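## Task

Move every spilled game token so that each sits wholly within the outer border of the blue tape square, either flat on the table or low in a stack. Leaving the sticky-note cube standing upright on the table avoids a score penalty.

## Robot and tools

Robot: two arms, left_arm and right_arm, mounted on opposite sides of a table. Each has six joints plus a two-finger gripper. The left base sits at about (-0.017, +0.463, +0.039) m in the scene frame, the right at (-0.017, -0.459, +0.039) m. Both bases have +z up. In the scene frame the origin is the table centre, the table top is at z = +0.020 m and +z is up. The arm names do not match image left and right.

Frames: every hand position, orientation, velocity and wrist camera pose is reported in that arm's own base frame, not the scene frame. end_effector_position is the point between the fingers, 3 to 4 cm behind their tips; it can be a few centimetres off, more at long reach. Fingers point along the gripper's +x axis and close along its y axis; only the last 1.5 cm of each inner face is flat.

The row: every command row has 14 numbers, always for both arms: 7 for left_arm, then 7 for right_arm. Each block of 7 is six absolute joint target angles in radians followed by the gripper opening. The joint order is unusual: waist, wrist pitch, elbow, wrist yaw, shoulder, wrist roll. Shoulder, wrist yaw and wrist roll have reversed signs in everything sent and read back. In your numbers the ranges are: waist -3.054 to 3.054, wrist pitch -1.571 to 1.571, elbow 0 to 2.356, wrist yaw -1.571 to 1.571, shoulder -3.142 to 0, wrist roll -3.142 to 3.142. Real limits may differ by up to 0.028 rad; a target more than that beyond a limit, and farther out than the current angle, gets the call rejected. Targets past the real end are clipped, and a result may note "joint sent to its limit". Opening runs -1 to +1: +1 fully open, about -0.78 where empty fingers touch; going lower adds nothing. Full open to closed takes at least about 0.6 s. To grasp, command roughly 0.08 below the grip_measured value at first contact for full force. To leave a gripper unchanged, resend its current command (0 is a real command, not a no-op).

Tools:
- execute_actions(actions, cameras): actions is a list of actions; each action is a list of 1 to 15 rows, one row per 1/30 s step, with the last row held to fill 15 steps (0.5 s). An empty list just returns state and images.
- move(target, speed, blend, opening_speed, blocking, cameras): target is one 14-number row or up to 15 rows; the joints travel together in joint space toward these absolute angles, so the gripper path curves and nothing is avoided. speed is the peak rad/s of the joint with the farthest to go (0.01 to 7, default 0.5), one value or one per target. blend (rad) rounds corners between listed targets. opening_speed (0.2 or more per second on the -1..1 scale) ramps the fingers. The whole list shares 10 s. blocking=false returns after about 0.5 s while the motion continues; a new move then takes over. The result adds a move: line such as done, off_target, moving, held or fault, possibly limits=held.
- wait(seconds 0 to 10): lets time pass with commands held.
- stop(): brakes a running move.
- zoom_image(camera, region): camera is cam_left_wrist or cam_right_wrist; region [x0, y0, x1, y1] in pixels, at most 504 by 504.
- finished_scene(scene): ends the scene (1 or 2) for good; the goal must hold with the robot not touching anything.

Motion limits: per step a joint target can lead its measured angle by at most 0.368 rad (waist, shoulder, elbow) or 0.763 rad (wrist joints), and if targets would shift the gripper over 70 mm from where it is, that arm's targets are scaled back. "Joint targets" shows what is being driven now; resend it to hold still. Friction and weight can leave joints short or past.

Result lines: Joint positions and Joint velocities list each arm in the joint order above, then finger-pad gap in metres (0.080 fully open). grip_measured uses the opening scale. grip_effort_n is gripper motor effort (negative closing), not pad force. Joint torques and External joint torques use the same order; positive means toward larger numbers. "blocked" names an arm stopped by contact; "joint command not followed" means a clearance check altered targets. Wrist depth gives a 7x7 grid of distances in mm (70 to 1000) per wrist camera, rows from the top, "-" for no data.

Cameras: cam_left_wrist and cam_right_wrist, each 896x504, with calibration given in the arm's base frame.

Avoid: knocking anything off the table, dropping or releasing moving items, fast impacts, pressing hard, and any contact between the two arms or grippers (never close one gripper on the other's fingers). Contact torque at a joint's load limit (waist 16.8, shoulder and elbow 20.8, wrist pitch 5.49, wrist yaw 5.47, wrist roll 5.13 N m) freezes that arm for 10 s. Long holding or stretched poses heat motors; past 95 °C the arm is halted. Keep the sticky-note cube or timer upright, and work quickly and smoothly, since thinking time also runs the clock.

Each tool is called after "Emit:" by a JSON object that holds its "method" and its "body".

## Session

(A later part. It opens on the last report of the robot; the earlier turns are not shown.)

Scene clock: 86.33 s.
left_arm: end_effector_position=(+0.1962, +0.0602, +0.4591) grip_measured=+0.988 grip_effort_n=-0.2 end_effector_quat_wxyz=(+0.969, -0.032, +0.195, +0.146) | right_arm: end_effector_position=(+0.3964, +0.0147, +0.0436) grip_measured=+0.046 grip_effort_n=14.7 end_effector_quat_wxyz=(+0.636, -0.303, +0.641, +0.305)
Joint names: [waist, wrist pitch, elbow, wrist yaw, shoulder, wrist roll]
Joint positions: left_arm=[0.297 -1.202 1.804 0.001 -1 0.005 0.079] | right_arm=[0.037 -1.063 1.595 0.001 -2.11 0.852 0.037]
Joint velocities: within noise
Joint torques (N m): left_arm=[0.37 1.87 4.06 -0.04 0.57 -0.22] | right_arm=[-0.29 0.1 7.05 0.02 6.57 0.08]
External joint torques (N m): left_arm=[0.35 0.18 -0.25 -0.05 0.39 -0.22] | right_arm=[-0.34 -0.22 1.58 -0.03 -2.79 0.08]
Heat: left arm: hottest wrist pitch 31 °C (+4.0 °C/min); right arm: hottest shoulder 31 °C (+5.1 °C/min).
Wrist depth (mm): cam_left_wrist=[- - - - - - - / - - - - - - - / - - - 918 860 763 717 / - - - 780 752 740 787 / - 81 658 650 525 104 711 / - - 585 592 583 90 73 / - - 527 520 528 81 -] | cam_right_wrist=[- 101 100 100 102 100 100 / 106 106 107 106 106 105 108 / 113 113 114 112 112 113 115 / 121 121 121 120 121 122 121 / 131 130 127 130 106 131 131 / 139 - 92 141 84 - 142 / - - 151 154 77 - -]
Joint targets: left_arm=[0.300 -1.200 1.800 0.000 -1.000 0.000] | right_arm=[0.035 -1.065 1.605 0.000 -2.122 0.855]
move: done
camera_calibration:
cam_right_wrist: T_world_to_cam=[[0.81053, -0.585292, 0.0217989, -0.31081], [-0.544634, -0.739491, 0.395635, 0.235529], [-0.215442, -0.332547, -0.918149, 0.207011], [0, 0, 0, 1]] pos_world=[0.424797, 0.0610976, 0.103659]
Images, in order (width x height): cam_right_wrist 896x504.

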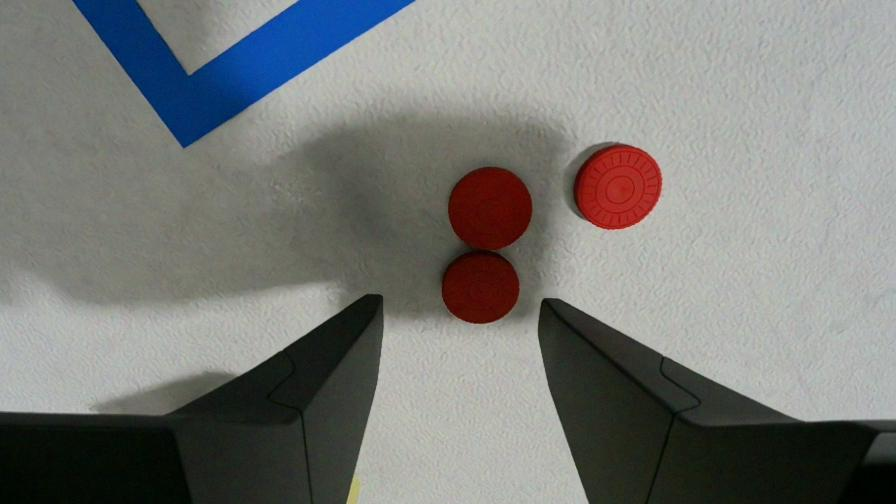

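Emit:
{"method": "move", "body": {"target": [[0.3,-1.2,1.8,0,-1.0,0,1,0.014,-0.976,1.54,0,-2.147,0.855,0.05],[0.3,-1.2,1.8,0,-1.0,0,1,0.014,-0.976,1.54,0,-2.147,0.855,-0.4],[0.3,-1.2,1.8,0,-1.0,0,1,0.014,-1.1,1.63,0,-2.09,0.855,-0.4]], "cameras": ["cam_right_wrist"], "speed": [0.15,0.2,0.3], "opening_speed": 0.8}}

Emit:
{"method": "move", "body": {"target": [[0.3,-1.2,1.8,0,-1.0,0,1,0.457,-0.856,1.566,0,-2.064,-0.72,-0.4],[0.3,-1.2,1.8,0,-1.0,0,1,0.457,-0.709,1.472,0,-2.117,-0.72,-0.4],[0.3,-1.2,1.8,0,-1.0,0,1,0.457,-0.709,1.472,0,-2.117,-0.72,-0.1],[0.3,-1.2,1.8,0,-1.0,0,1,0.457,-0.87,1.565,0,-2.05,-0.72,-0.1]], "cameras": ["cam_right_wrist"], "speed": [0.9,0.2,0.2,0.3], "opening_speed": 0.8}}

Scene clock: 89.40 s.
left_arm: end_effector_position=(+0.1962, +0.0602, +0.4591) grip_measured=+0.988 grip_effort_n=-0.2 end_effector_quat_wxyz=(+0.969, -0.032, +0.195, +0.146) | right_arm: end_effector_position=(+0.3975, +0.0059, +0.0541) grip_measured=-0.383 grip_effort_n=-83.5 end_effector_quat_wxyz=(+0.640, -0.297, +0.643, +0.297)
Joint names: [waist, wrist pitch, elbow, wrist yaw, shoulder, wrist roll]
Joint positions: left_arm=[0.297 -1.202 1.804 0.001 -1 0.005 0.079] | right_arm=[0.016 -1.098 1.623 -0.002 -2.1 0.852 0.018]
Joint velocities: within noise
Joint torques (N m): left_arm=[0.41 1.87 4.03 -0.03 0.55 -0.23] | right_arm=[-0.05 0.07 6.75 0.06 8.83 0.11]
External joint torques (N m): left_arm=[0.39 0.17 -0.3 -0.04 0.37 -0.23] | right_arm=[0.01 -0.25 1.25 0.02 -0.48 0.11]
Heat: left arm: hottest wrist pitch 32 °C (+4.0 °C/min); right arm: hottest shoulder 31 °C (+5.1 °C/min).
Wrist depth (mm): cam_left_wrist=[- - - - - - - / - - - - - - - / - - - 905 863 770 715 / - - - 769 732 766 781 / - 81 655 650 502 104 710 / - - 589 585 585 90 73 / - - 523 527 532 81 -] | cam_right_wrist=[- 109 110 110 110 110 110 / 116 116 116 117 116 117 117 / 124 124 124 123 125 124 124 / 132 132 132 133 133 133 133 / 143 143 140 102 141 143 143 / 154 152 - 154 - 153 155 / - - - 169 - - -]
Joint targets: left_arm=[0.300 -1.200 1.800 0.000 -1.000 0.000] | right_arm=[0.014 -1.100 1.630 0.000 -2.090 0.855]
move: done
camera_calibration:
cam_right_wrist: T_world_to_cam=[[0.798208, -0.601838, 0.0255728, -0.312189], [-0.560982, -0.727214, 0.395548, 0.231877], [-0.219459, -0.330076, -0.918089, 0.215554], [0, 0, 0, 1]] pos_world=[0.426576, 0.051886, 0.114163]
Images, in order (width x height): cam_right_wrist 896x504.

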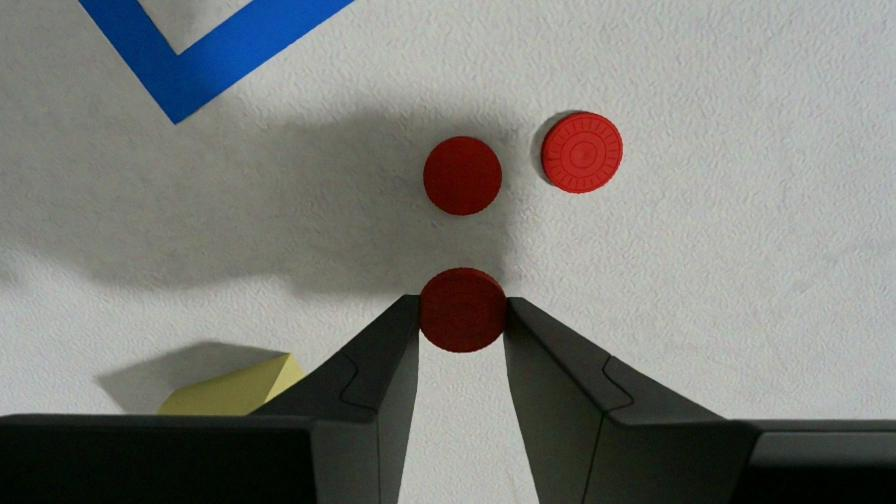

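Scene clock: 94.23 s.
left_arm: end_effector_position=(+0.1962, +0.0602, +0.4591) grip_measured=+0.988 grip_effort_n=0.2 end_effector_quat_wxyz=(+0.969, -0.032, +0.195, +0.146) | right_arm: end_effector_position=(+0.3861, +0.1907, +0.0569) grip_measured=-0.104 grip_effort_n=15.1 end_effector_quat_wxyz=(+0.756, +0.130, +0.640, -0.052)
Joint names: [waist, wrist pitch, elbow, wrist yaw, shoulder, wrist roll]
Joint positions: left_arm=[0.297 -1.202 1.804 0.001 -1 0.005 0.079] | right_arm=[0.458 -0.869 1.557 0.001 -2.06 -0.717 0.03]
Joint velocities: within noise
Joint torques (N m): left_arm=[0.36 1.87 4.07 -0.03 0.57 -0.24] | right_arm=[-0.2 0.55 7.29 -0.12 9.12 -0.12]
External joint torques (N m): left_arm=[0.35 0.18 -0.27 -0.04 0.33 -0.24] | right_arm=[-0.16 -0.13 1.4 -0.09 -0.35 -0.12]
Heat: left arm: hottest wrist pitch 32 °C (+4.1 °C/min); right arm: hottest shoulder 32 °C (+5.1 °C/min).
Wrist depth (mm): cam_left_wrist=[- - - - - 507 - / - - - - - - 441 / - - - 908 866 945 399 / - - - 767 779 794 394 / - 81 653 644 661 104 393 / - - 593 591 588 90 73 / - - 520 528 527 81 -] | cam_right_wrist=[128 126 123 120 118 113 113 / 133 132 129 124 120 119 117 / 139 137 133 131 127 125 122 / 147 144 140 135 133 130 127 / 154 150 142 142 135 136 133 / 161 - - 149 84 140 138 / - - - 156 77 - -]
Joint targets: left_arm=[0.300 -1.200 1.800 0.000 -1.000 0.000] | right_arm=[0.457 -0.870 1.565 0.000 -2.050 -0.720]
move: done
camera_calibration:
cam_right_wrist: T_world_to_cam=[[-0.194755, -0.976309, -0.0942889, 0.269635], [-0.955457, 0.167102, 0.243267, 0.349145], [-0.221748, 0.137466, -0.965366, 0.191005], [0, 0, 0, 1]] pos_world=[0.428461, 0.178648, 0.124878]
Images, in order (width x height): cam_right_wrist 896x504.

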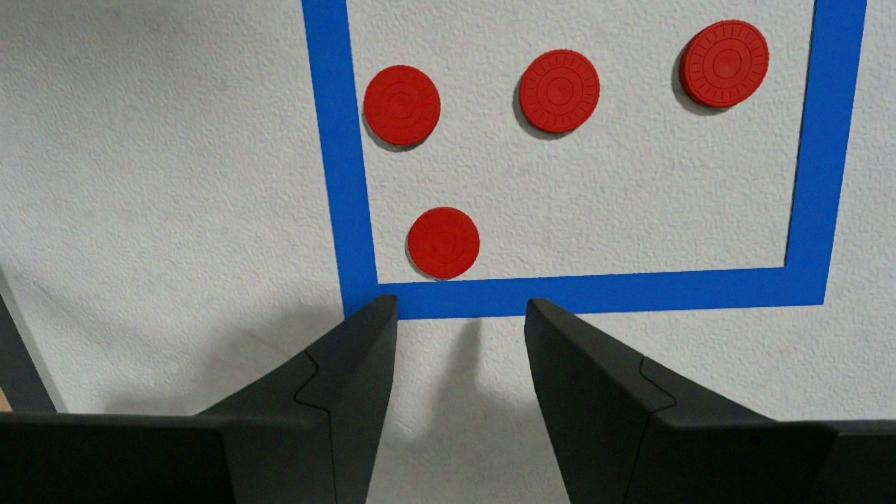

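Emit:
{"method": "move", "body": {"target": [[0.3,-1.2,1.8,0,-1.0,0,1,0.057,-1.092,1.68,0,-2.170,-0.70,0.1]], "cameras": ["cam_right_wrist"], "speed": 0.7}}

Scene clock: 95.87 s.
left_arm: end_effector_position=(+0.1962, +0.0602, +0.4591) grip_measured=+0.988 grip_effort_n=-0.7 end_effector_quat_wxyz=(+0.969, -0.032, +0.195, +0.146) | right_arm: end_effector_position=(+0.4083, +0.0231, +0.0433) grip_measured=+0.096 grip_effort_n=15.1 end_effector_quat_wxyz=(+0.668, +0.223, +0.673, -0.226)
Joint names: [waist, wrist pitch, elbow, wrist yaw, shoulder, wrist roll]
Joint positions: left_arm=[0.297 -1.202 1.804 0.001 -1 0.005 0.079] | right_arm=[0.057 -1.091 1.67 -0.002 -2.158 -0.702 0.039]
Joint velocities: within noise
Joint torques (N m): left_arm=[0.38 1.86 4.05 -0.03 0.55 -0.24] | right_arm=[-0.05 0.12 7.12 0 6.8 0.09]
External joint torques (N m): left_arm=[0.37 0.17 -0.29 -0.03 0.34 -0.24] | right_arm=[-0.03 -0.23 1.56 0.04 -2.94 0.09]
Heat: left arm: hottest wrist pitch 32 °C (+3.0 °C/min); right arm: hottest shoulder 32 °C (+5.0 °C/min).
Wrist depth (mm): cam_left_wrist=[- - - - - - - / - - - - - - - / - - - 911 861 732 705 / - - - 780 754 747 787 / - 81 652 653 554 104 714 / - - 581 591 577 89 73 / - - 526 529 532 81 -] | cam_right_wrist=[95 97 97 99 100 101 102 / 101 102 103 103 106 107 110 / 108 109 111 112 113 116 118 / 114 116 119 118 121 124 126 / 124 124 123 130 96 133 138 / - - 134 142 86 - 148 / - - 149 154 87 - -]
Joint targets: left_arm=[0.300 -1.200 1.800 0.000 -1.000 0.000] | right_arm=[0.057 -1.092 1.680 0.000 -2.170 -0.700]
move: done
camera_calibration:
cam_right_wrist: T_world_to_cam=[[-0.554738, -0.831339, 0.0337946, 0.247176], [-0.755981, 0.520585, 0.396843, 0.305439], [-0.347504, 0.194596, -0.917264, 0.253837], [0, 0, 0, 1]] pos_world=[0.456233, -0.00291517, 0.103271]
Images, in order (width x height): cam_right_wrist 896x504.

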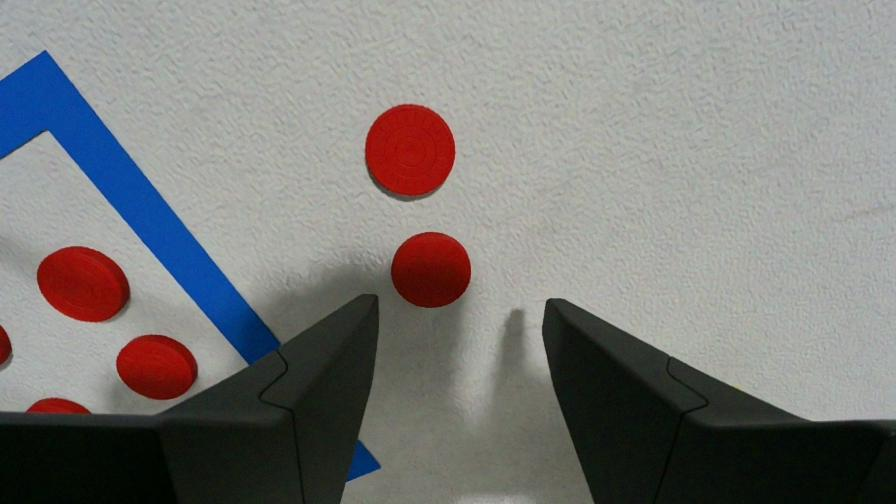

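Emit:
{"method": "move", "body": {"target": [[0.3,-1.2,1.8,0,-1.0,0,1,0.0752,-1.07,1.67,0,-2.175,-0.70,0.1],[0.3,-1.2,1.8,0,-1.0,0,1,0.0752,-1.011,1.63,0,-2.203,-0.70,0.1],[0.3,-1.2,1.8,0,-1.0,0,1,0.0752,-1.011,1.63,0,-2.203,-0.70,-0.4],[0.3,-1.2,1.8,0,-1.0,0,1,0.0752,-1.12,1.71,0,-2.16,-0.70,-0.4]], "cameras": ["cam_right_wrist"], "speed": [0.15,0.15,0.2,0.3], "opening_speed": 0.8}}

Emit:
{"method": "move", "body": {"target": [[0.3,-1.2,1.8,0,-1.0,0,1,0.358,-0.825,1.469,0,-2.0,-1.15,-0.4],[0.3,-1.2,1.8,0,-1.0,0,1,0.358,-0.675,1.377,0,-2.057,-1.15,-0.4],[0.3,-1.2,1.8,0,-1.0,0,1,0.358,-0.675,1.377,0,-2.057,-1.15,-0.1],[0.3,-1.2,1.8,0,-1.0,0,1,0.358,-0.84,1.47,0,-1.99,-1.15,-0.1]], "cameras": ["cam_right_wrist"], "speed": [0.7,0.2,0.2,0.3], "opening_speed": 0.8}}

Scene clock: 98.87 s.
left_arm: end_effector_position=(+0.1962, +0.0602, +0.4591) grip_measured=+0.988 grip_effort_n=-0.2 end_effector_quat_wxyz=(+0.969, -0.032, +0.195, +0.146) | right_arm: end_effector_position=(+0.4097, +0.0307, +0.0454) grip_measured=-0.383 grip_effort_n=-83.0 end_effector_quat_wxyz=(+0.666, +0.216, +0.679, -0.220)
Joint names: [waist, wrist pitch, elbow, wrist yaw, shoulder, wrist roll]
Joint positions: left_arm=[0.297 -1.202 1.804 0.001 -1 0.005 0.079] | right_arm=[0.075 -1.119 1.701 0.001 -2.172 -0.702 0.018]
Joint velocities: within noise
Joint torques (N m): left_arm=[0.41 1.87 4.05 -0.03 0.56 -0.23] | right_arm=[0.1 0.06 6.92 -0.04 9.33 0.05]
External joint torques (N m): left_arm=[0.4 0.18 -0.29 -0.03 0.32 -0.23] | right_arm=[0.19 -0.26 1.35 0 -0.54 0.05]
Heat: left arm: hottest wrist pitch 32 °C (+3.0 °C/min); right arm: hottest shoulder 32 °C (+5.0 °C/min).
Wrist depth (mm): cam_left_wrist=[- - - - - - - / - - - - - 573 - / - - - 900 873 735 705 / - - - 772 759 402 773 / - 81 646 650 556 104 708 / - - 579 585 573 90 73 / - - 524 529 530 81 -] | cam_right_wrist=[- 98 98 100 102 103 104 / 102 103 105 104 108 110 112 / 109 110 112 114 116 119 120 / 113 118 121 121 125 127 129 / 126 126 127 103 133 137 141 / 134 135 - 144 - 145 153 / - - - 157 - - -]
Joint targets: left_arm=[0.300 -1.200 1.800 0.000 -1.000 0.000] | right_arm=[0.075 -1.120 1.710 0.000 -2.160 -0.700]
move: done
camera_calibration:
cam_right_wrist: T_world_to_cam=[[-0.539415, -0.841164, 0.0383976, 0.248039], [-0.760792, 0.506403, 0.405896, 0.303721], [-0.36087, 0.189734, -0.913112, 0.260189], [0, 0, 0, 1]] pos_world=[0.458759, 0.00546949, 0.104778]
Images, in order (width x height): cam_right_wrist 896x504.

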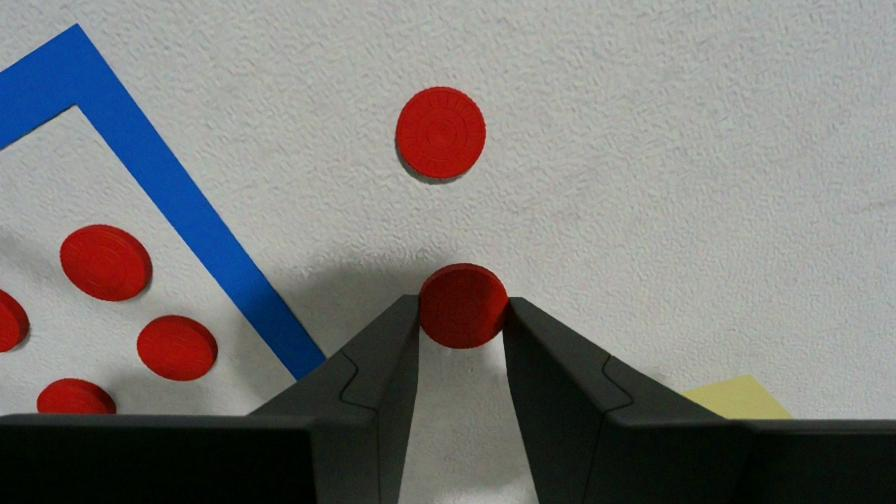

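Scene clock: 102.57 s.
left_arm: end_effector_position=(+0.1962, +0.0602, +0.4591) grip_measured=+0.988 grip_effort_n=-0.2 end_effector_quat_wxyz=(+0.969, -0.032, +0.195, +0.146) | right_arm: end_effector_position=(+0.3864, +0.1453, +0.0551) grip_measured=-0.104 grip_effort_n=15.1 end_effector_quat_wxyz=(+0.699, +0.317, +0.600, -0.224)
Joint names: [waist, wrist pitch, elbow, wrist yaw, shoulder, wrist roll]
Joint positions: left_arm=[0.297 -1.202 1.804 0.001 -1 0.005 0.079] | right_arm=[0.359 -0.839 1.461 0.001 -2 -1.148 0.03]
Joint velocities: within noise
Joint torques (N m): left_arm=[0.4 1.87 4.04 -0.03 0.58 -0.23] | right_arm=[-0.19 0.46 7.05 -0.12 8.66 -0.09]
External joint torques (N m): left_arm=[0.39 0.16 -0.3 -0.04 0.4 -0.23] | right_arm=[-0.21 -0.16 1.38 -0.08 -0.18 -0.1]
Heat: left arm: hottest wrist pitch 32 °C (+3.0 °C/min); right arm: hottest shoulder 32 °C (+4.0 °C/min).
Wrist depth (mm): cam_left_wrist=[- - - - - 509 - / - - - - - 677 - / - - - 916 871 866 641 / - - - 775 768 753 710 / - 81 648 657 669 104 385 / - - 582 587 595 90 73 / - - 524 528 531 81 -] | cam_right_wrist=[127 122 119 114 112 109 106 / 134 131 125 121 117 114 111 / 141 136 130 128 123 120 116 / 151 145 140 133 130 126 122 / 161 154 143 142 133 132 127 / 171 - - 152 84 137 135 / - - - 160 77 - -]
Joint targets: left_arm=[0.300 -1.200 1.800 0.000 -1.000 0.000] | right_arm=[0.358 -0.840 1.470 0.000 -1.990 -1.150]
move: done
camera_calibration:
cam_right_wrist: T_world_to_cam=[[-0.657609, -0.739644, -0.143095, 0.372363], [-0.74009, 0.598774, 0.306163, 0.208083], [-0.14077, 0.307239, -0.941163, 0.138307], [0, 0, 0, 1]] pos_world=[0.418339, 0.108328, 0.119746]
Images, in order (width x height): cam_right_wrist 896x504.

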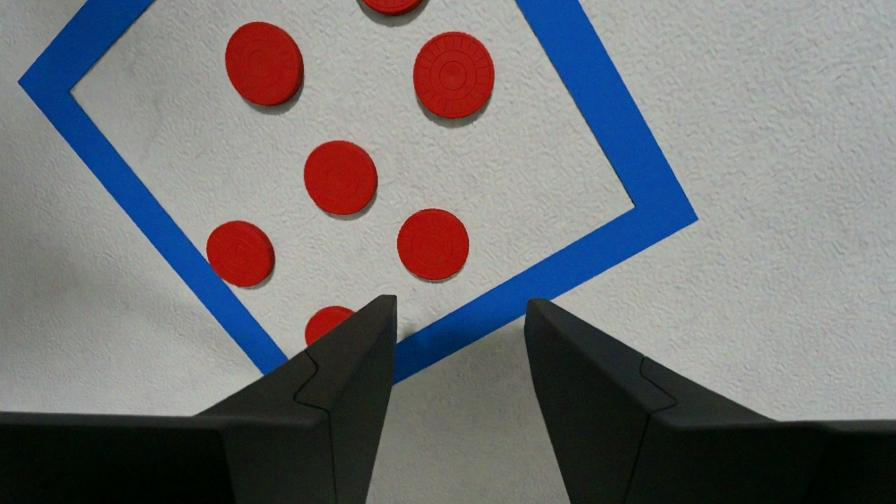

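Emit:
{"method": "move", "body": {"target": [[0.3,-1.2,1.8,0,-1.0,0,1,0.032,-1.183,1.911,0,-2.310,-0.70,0.1]], "cameras": ["cam_right_wrist"], "speed": 0.7}}

Scene clock: 104.20 s.
left_arm: end_effector_position=(+0.1962, +0.0602, +0.4591) grip_measured=+0.988 grip_effort_n=-0.2 end_effector_quat_wxyz=(+0.969, -0.032, +0.195, +0.146) | right_arm: end_effector_position=(+0.4428, +0.0140, +0.0436) grip_measured=+0.096 grip_effort_n=15.1 end_effector_quat_wxyz=(+0.666, +0.232, +0.670, -0.234)
Joint names: [waist, wrist pitch, elbow, wrist yaw, shoulder, wrist roll]
Joint positions: left_arm=[0.297 -1.202 1.804 0.001 -1 0.005 0.079] | right_arm=[0.032 -1.182 1.901 -0.001 -2.297 -0.703 0.039]
Joint velocities: within noise
Joint torques (N m): left_arm=[0.36 1.87 4.05 -0.03 0.59 -0.23] | right_arm=[-0.08 0.18 7.22 0.02 7.68 0.03]
External joint torques (N m): left_arm=[0.34 0.17 -0.27 -0.04 0.4 -0.23] | right_arm=[-0.08 -0.16 1.59 0.05 -2.99 0.03]
Heat: left arm: hottest wrist pitch 32 °C (+3.0 °C/min); right arm: hottest shoulder 32 °C (+4.1 °C/min).
Wrist depth (mm): cam_left_wrist=[- - - - - - - / - - - - - - - / - - - 925 871 804 706 / - - - 775 745 746 798 / - 81 648 652 526 104 703 / - - 587 587 460 90 73 / - - 524 536 527 81 -] | cam_right_wrist=[94 96 96 97 99 100 101 / 100 101 103 104 105 106 109 / 107 108 110 111 113 115 117 / 114 116 117 117 121 123 125 / 123 124 122 130 96 132 137 / - - 134 140 86 - 148 / - - 148 151 80 - -]
Joint targets: left_arm=[0.300 -1.200 1.800 0.000 -1.000 0.000] | right_arm=[0.032 -1.183 1.911 0.000 -2.310 -0.700]
move: done
camera_calibration:
cam_right_wrist: T_world_to_cam=[[-0.575883, -0.816885, 0.0325279, 0.267902], [-0.742831, 0.539463, 0.396461, 0.330035], [-0.341411, 0.204152, -0.917475, 0.264999], [0, 0, 0, 1]] pos_world=[0.489914, -0.0132962, 0.10357]
Images, in order (width x height): cam_right_wrist 896x504.

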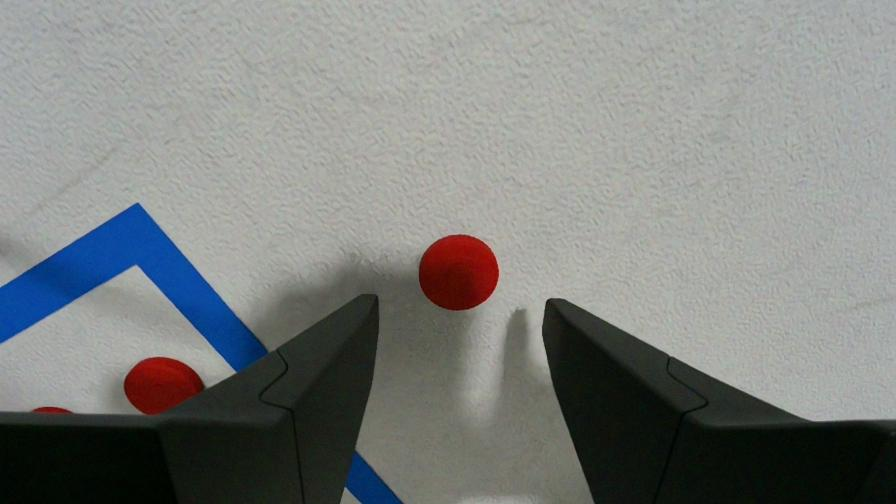

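Emit:
{"method": "move", "body": {"target": [[0.3,-1.2,1.8,0,-1.0,0,1,0.0344,-1.0886,1.8215,0,-2.316,-0.70,0.1],[0.3,-1.2,1.8,0,-1.0,0,1,0.0344,-1.0886,1.8215,0,-2.316,-0.70,-0.4],[0.3,-1.2,1.8,0,-1.0,0,1,0.0344,-1.2,1.91,0,-2.28,-0.70,-0.4]], "cameras": ["cam_right_wrist"], "speed": [0.15,0.2,0.3], "opening_speed": 0.8}}

Emit:
{"method": "move", "body": {"target": [[0.3,-1.2,1.8,0,-1.0,0,1,0.2727,-0.795,1.367,0,-1.93,-1.058,-0.4],[0.3,-1.2,1.8,0,-1.0,0,1,0.2727,-0.642,1.276,0,-1.988,-1.058,-0.4],[0.3,-1.2,1.8,0,-1.0,0,1,0.2727,-0.642,1.276,0,-1.988,-1.058,-0.1],[0.3,-1.2,1.8,0,-1.0,0,1,0.2727,-0.9,1.37,0,-1.88,-1.058,-0.1]], "speed": [0.7,0.2,0.2,0.3], "opening_speed": 0.8}}

Scene clock: 107.47 s.
left_arm: end_effector_position=(+0.1962, +0.0602, +0.4591) grip_measured=+0.988 grip_effort_n=-1.2 end_effector_quat_wxyz=(+0.969, -0.032, +0.195, +0.146) | right_arm: end_effector_position=(+0.4392, +0.0150, +0.0450) grip_measured=-0.382 grip_effort_n=-83.5 end_effector_quat_wxyz=(+0.661, +0.229, +0.675, -0.234)
Joint names: [waist, wrist pitch, elbow, wrist yaw, shoulder, wrist roll]
Joint positions: left_arm=[0.297 -1.202 1.804 0.001 -1 0.005 0.079] | right_arm=[0.034 -1.198 1.901 0.001 -2.293 -0.702 0.018]
Joint velocities: within noise
Joint torques (N m): left_arm=[0.37 1.87 4.05 -0.02 0.57 -0.23] | right_arm=[0.01 0.12 7.23 -0.06 10.38 0.04]
External joint torques (N m): left_arm=[0.37 0.16 -0.29 -0.03 0.39 -0.22] | right_arm=[0.03 -0.2 1.63 -0.03 -0.22 0.04]
Heat: left arm: hottest wrist pitch 32 °C (+2.0 °C/min); right arm: hottest shoulder 33 °C (+4.0 °C/min).
Wrist depth (mm): cam_left_wrist=[- - - - - - - / - - - - - - - / - - - 913 866 776 722 / - - - 763 757 731 796 / - 81 656 651 538 104 701 / - - 581 591 469 90 73 / - - 521 533 531 80 -] | cam_right_wrist=[94 96 97 98 101 101 103 / 100 102 103 104 107 109 110 / 107 109 111 112 114 117 119 / 115 117 119 119 123 125 127 / 124 125 126 102 132 136 139 / 134 130 - 142 - 148 151 / - - - 155 - - -]
Joint targets: left_arm=[0.300 -1.200 1.800 0.000 -1.000 0.000] | right_arm=[0.034 -1.200 1.910 0.000 -2.280 -0.700]
move: done
camera_calibration:
cam_right_wrist: T_world_to_cam=[[-0.573185, -0.818471, 0.0395384, 0.265084], [-0.738758, 0.537033, 0.407226, 0.324086], [-0.354536, 0.204206, -0.912471, 0.270405], [0, 0, 0, 1]] pos_world=[0.487232, -0.0122996, 0.10428]
Images, in order (width x height): cam_right_wrist 896x504.

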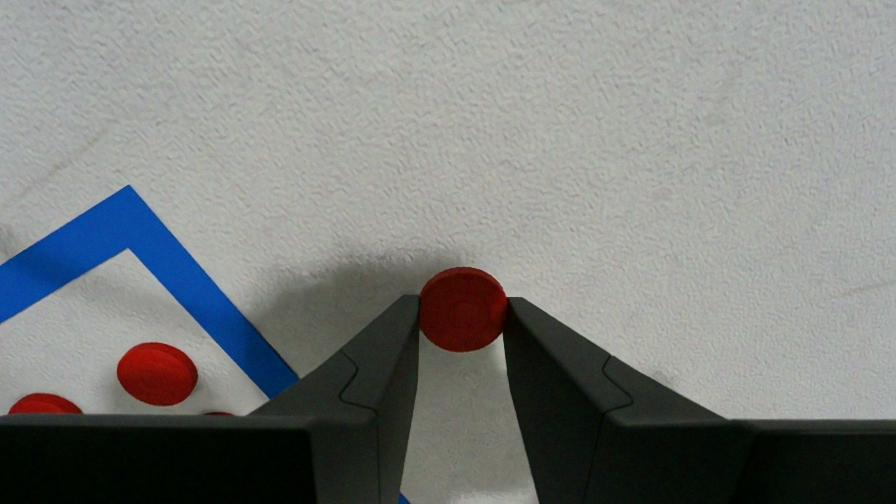

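Scene clock: 111.63 s.
left_arm: end_effector_position=(+0.1962, +0.0602, +0.4591) grip_measured=+0.988 grip_effort_n=-0.7 end_effector_quat_wxyz=(+0.969, -0.032, +0.195, +0.146) | right_arm: end_effector_position=(+0.3616, +0.1016, +0.0658) grip_measured=-0.104 grip_effort_n=15.1 end_effector_quat_wxyz=(+0.691, +0.300, +0.613, -0.238)
Joint names: [waist, wrist pitch, elbow, wrist yaw, shoulder, wrist roll]
Joint positions: left_arm=[0.297 -1.202 1.804 0.001 -1 0.005 0.079] | right_arm=[0.273 -0.899 1.361 0.001 -1.891 -1.056 0.03]
Joint velocities: within noise
Joint torques (N m): left_arm=[0.34 1.86 4.04 -0.03 0.58 -0.22] | right_arm=[-0.02 0.3 7.27 -0.08 8.1 -0.01]
External joint torques (N m): left_arm=[0.34 0.18 -0.27 -0.04 0.37 -0.22] | right_arm=[-0.05 -0.26 1.54 -0.04 -0.06 -0.02]
Heat: left arm: hottest wrist pitch 32 °C (+2.0 °C/min); right arm: hottest shoulder 33 °C (+4.0 °C/min).
Wrist depth (mm): cam_left_wrist=[- - - - - 451 - / - - - - - 621 - / - - - 901 849 428 676 / - - - 778 782 435 766 / - 81 645 646 655 104 686 / - - 580 587 595 89 73 / - - 524 522 530 81 -] | cam_right_wrist=[132 128 128 125 123 121 118 / 137 136 133 132 129 127 123 / 146 143 141 137 136 133 111 / 154 153 148 147 143 141 125 / 168 161 155 155 147 148 145 / 177 - - 166 84 155 154 / - - - 177 77 - -]
Joint targets: left_arm=[0.300 -1.200 1.800 0.000 -1.000 0.000] | right_arm=[0.273 -0.900 1.370 0.000 -1.880 -1.058]
move: done
camera_calibration:
cam_left_wrist: T_world_to_cam=[[0.348959, -0.936672, 0.0295392, -0.0144641], [-0.655783, -0.266587, -0.706314, 0.496322], [0.66946, 0.227103, -0.707282, 0.258712], [0, 0, 0, 1]] pos_world=[0.157329, 0.0600106, 0.533969]
cam_right_wrist: T_world_to_cam=[[-0.658926, -0.746636, -0.0913923, 0.322985], [-0.729408, 0.604532, 0.320164, 0.207189], [-0.183796, 0.277626, -0.942944, 0.177028], [0, 0, 0, 1]] pos_world=[0.396486, 0.0667524, 0.130112]

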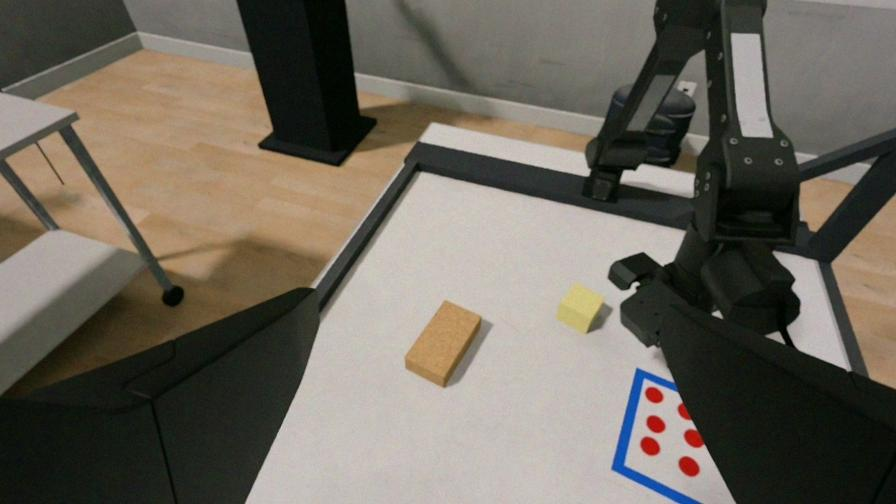

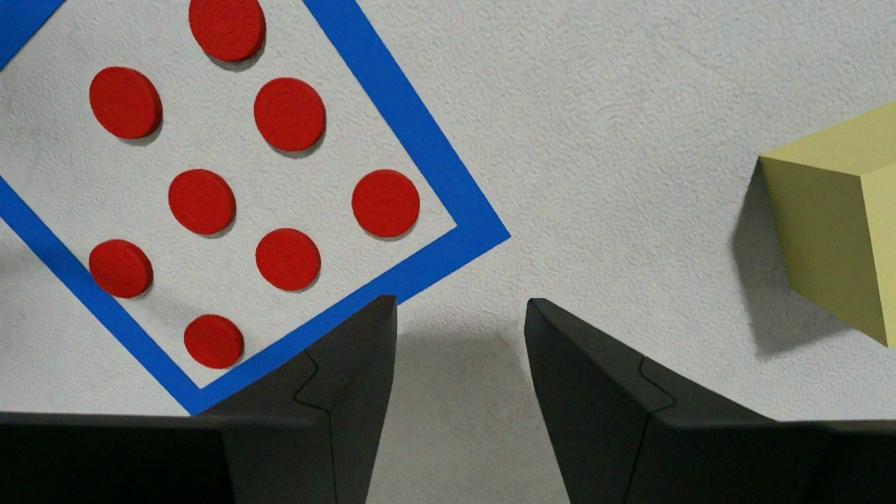

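Emit:
{"method": "finished_scene", "body": {"scene": 1}}

The scene is finished: the task was done.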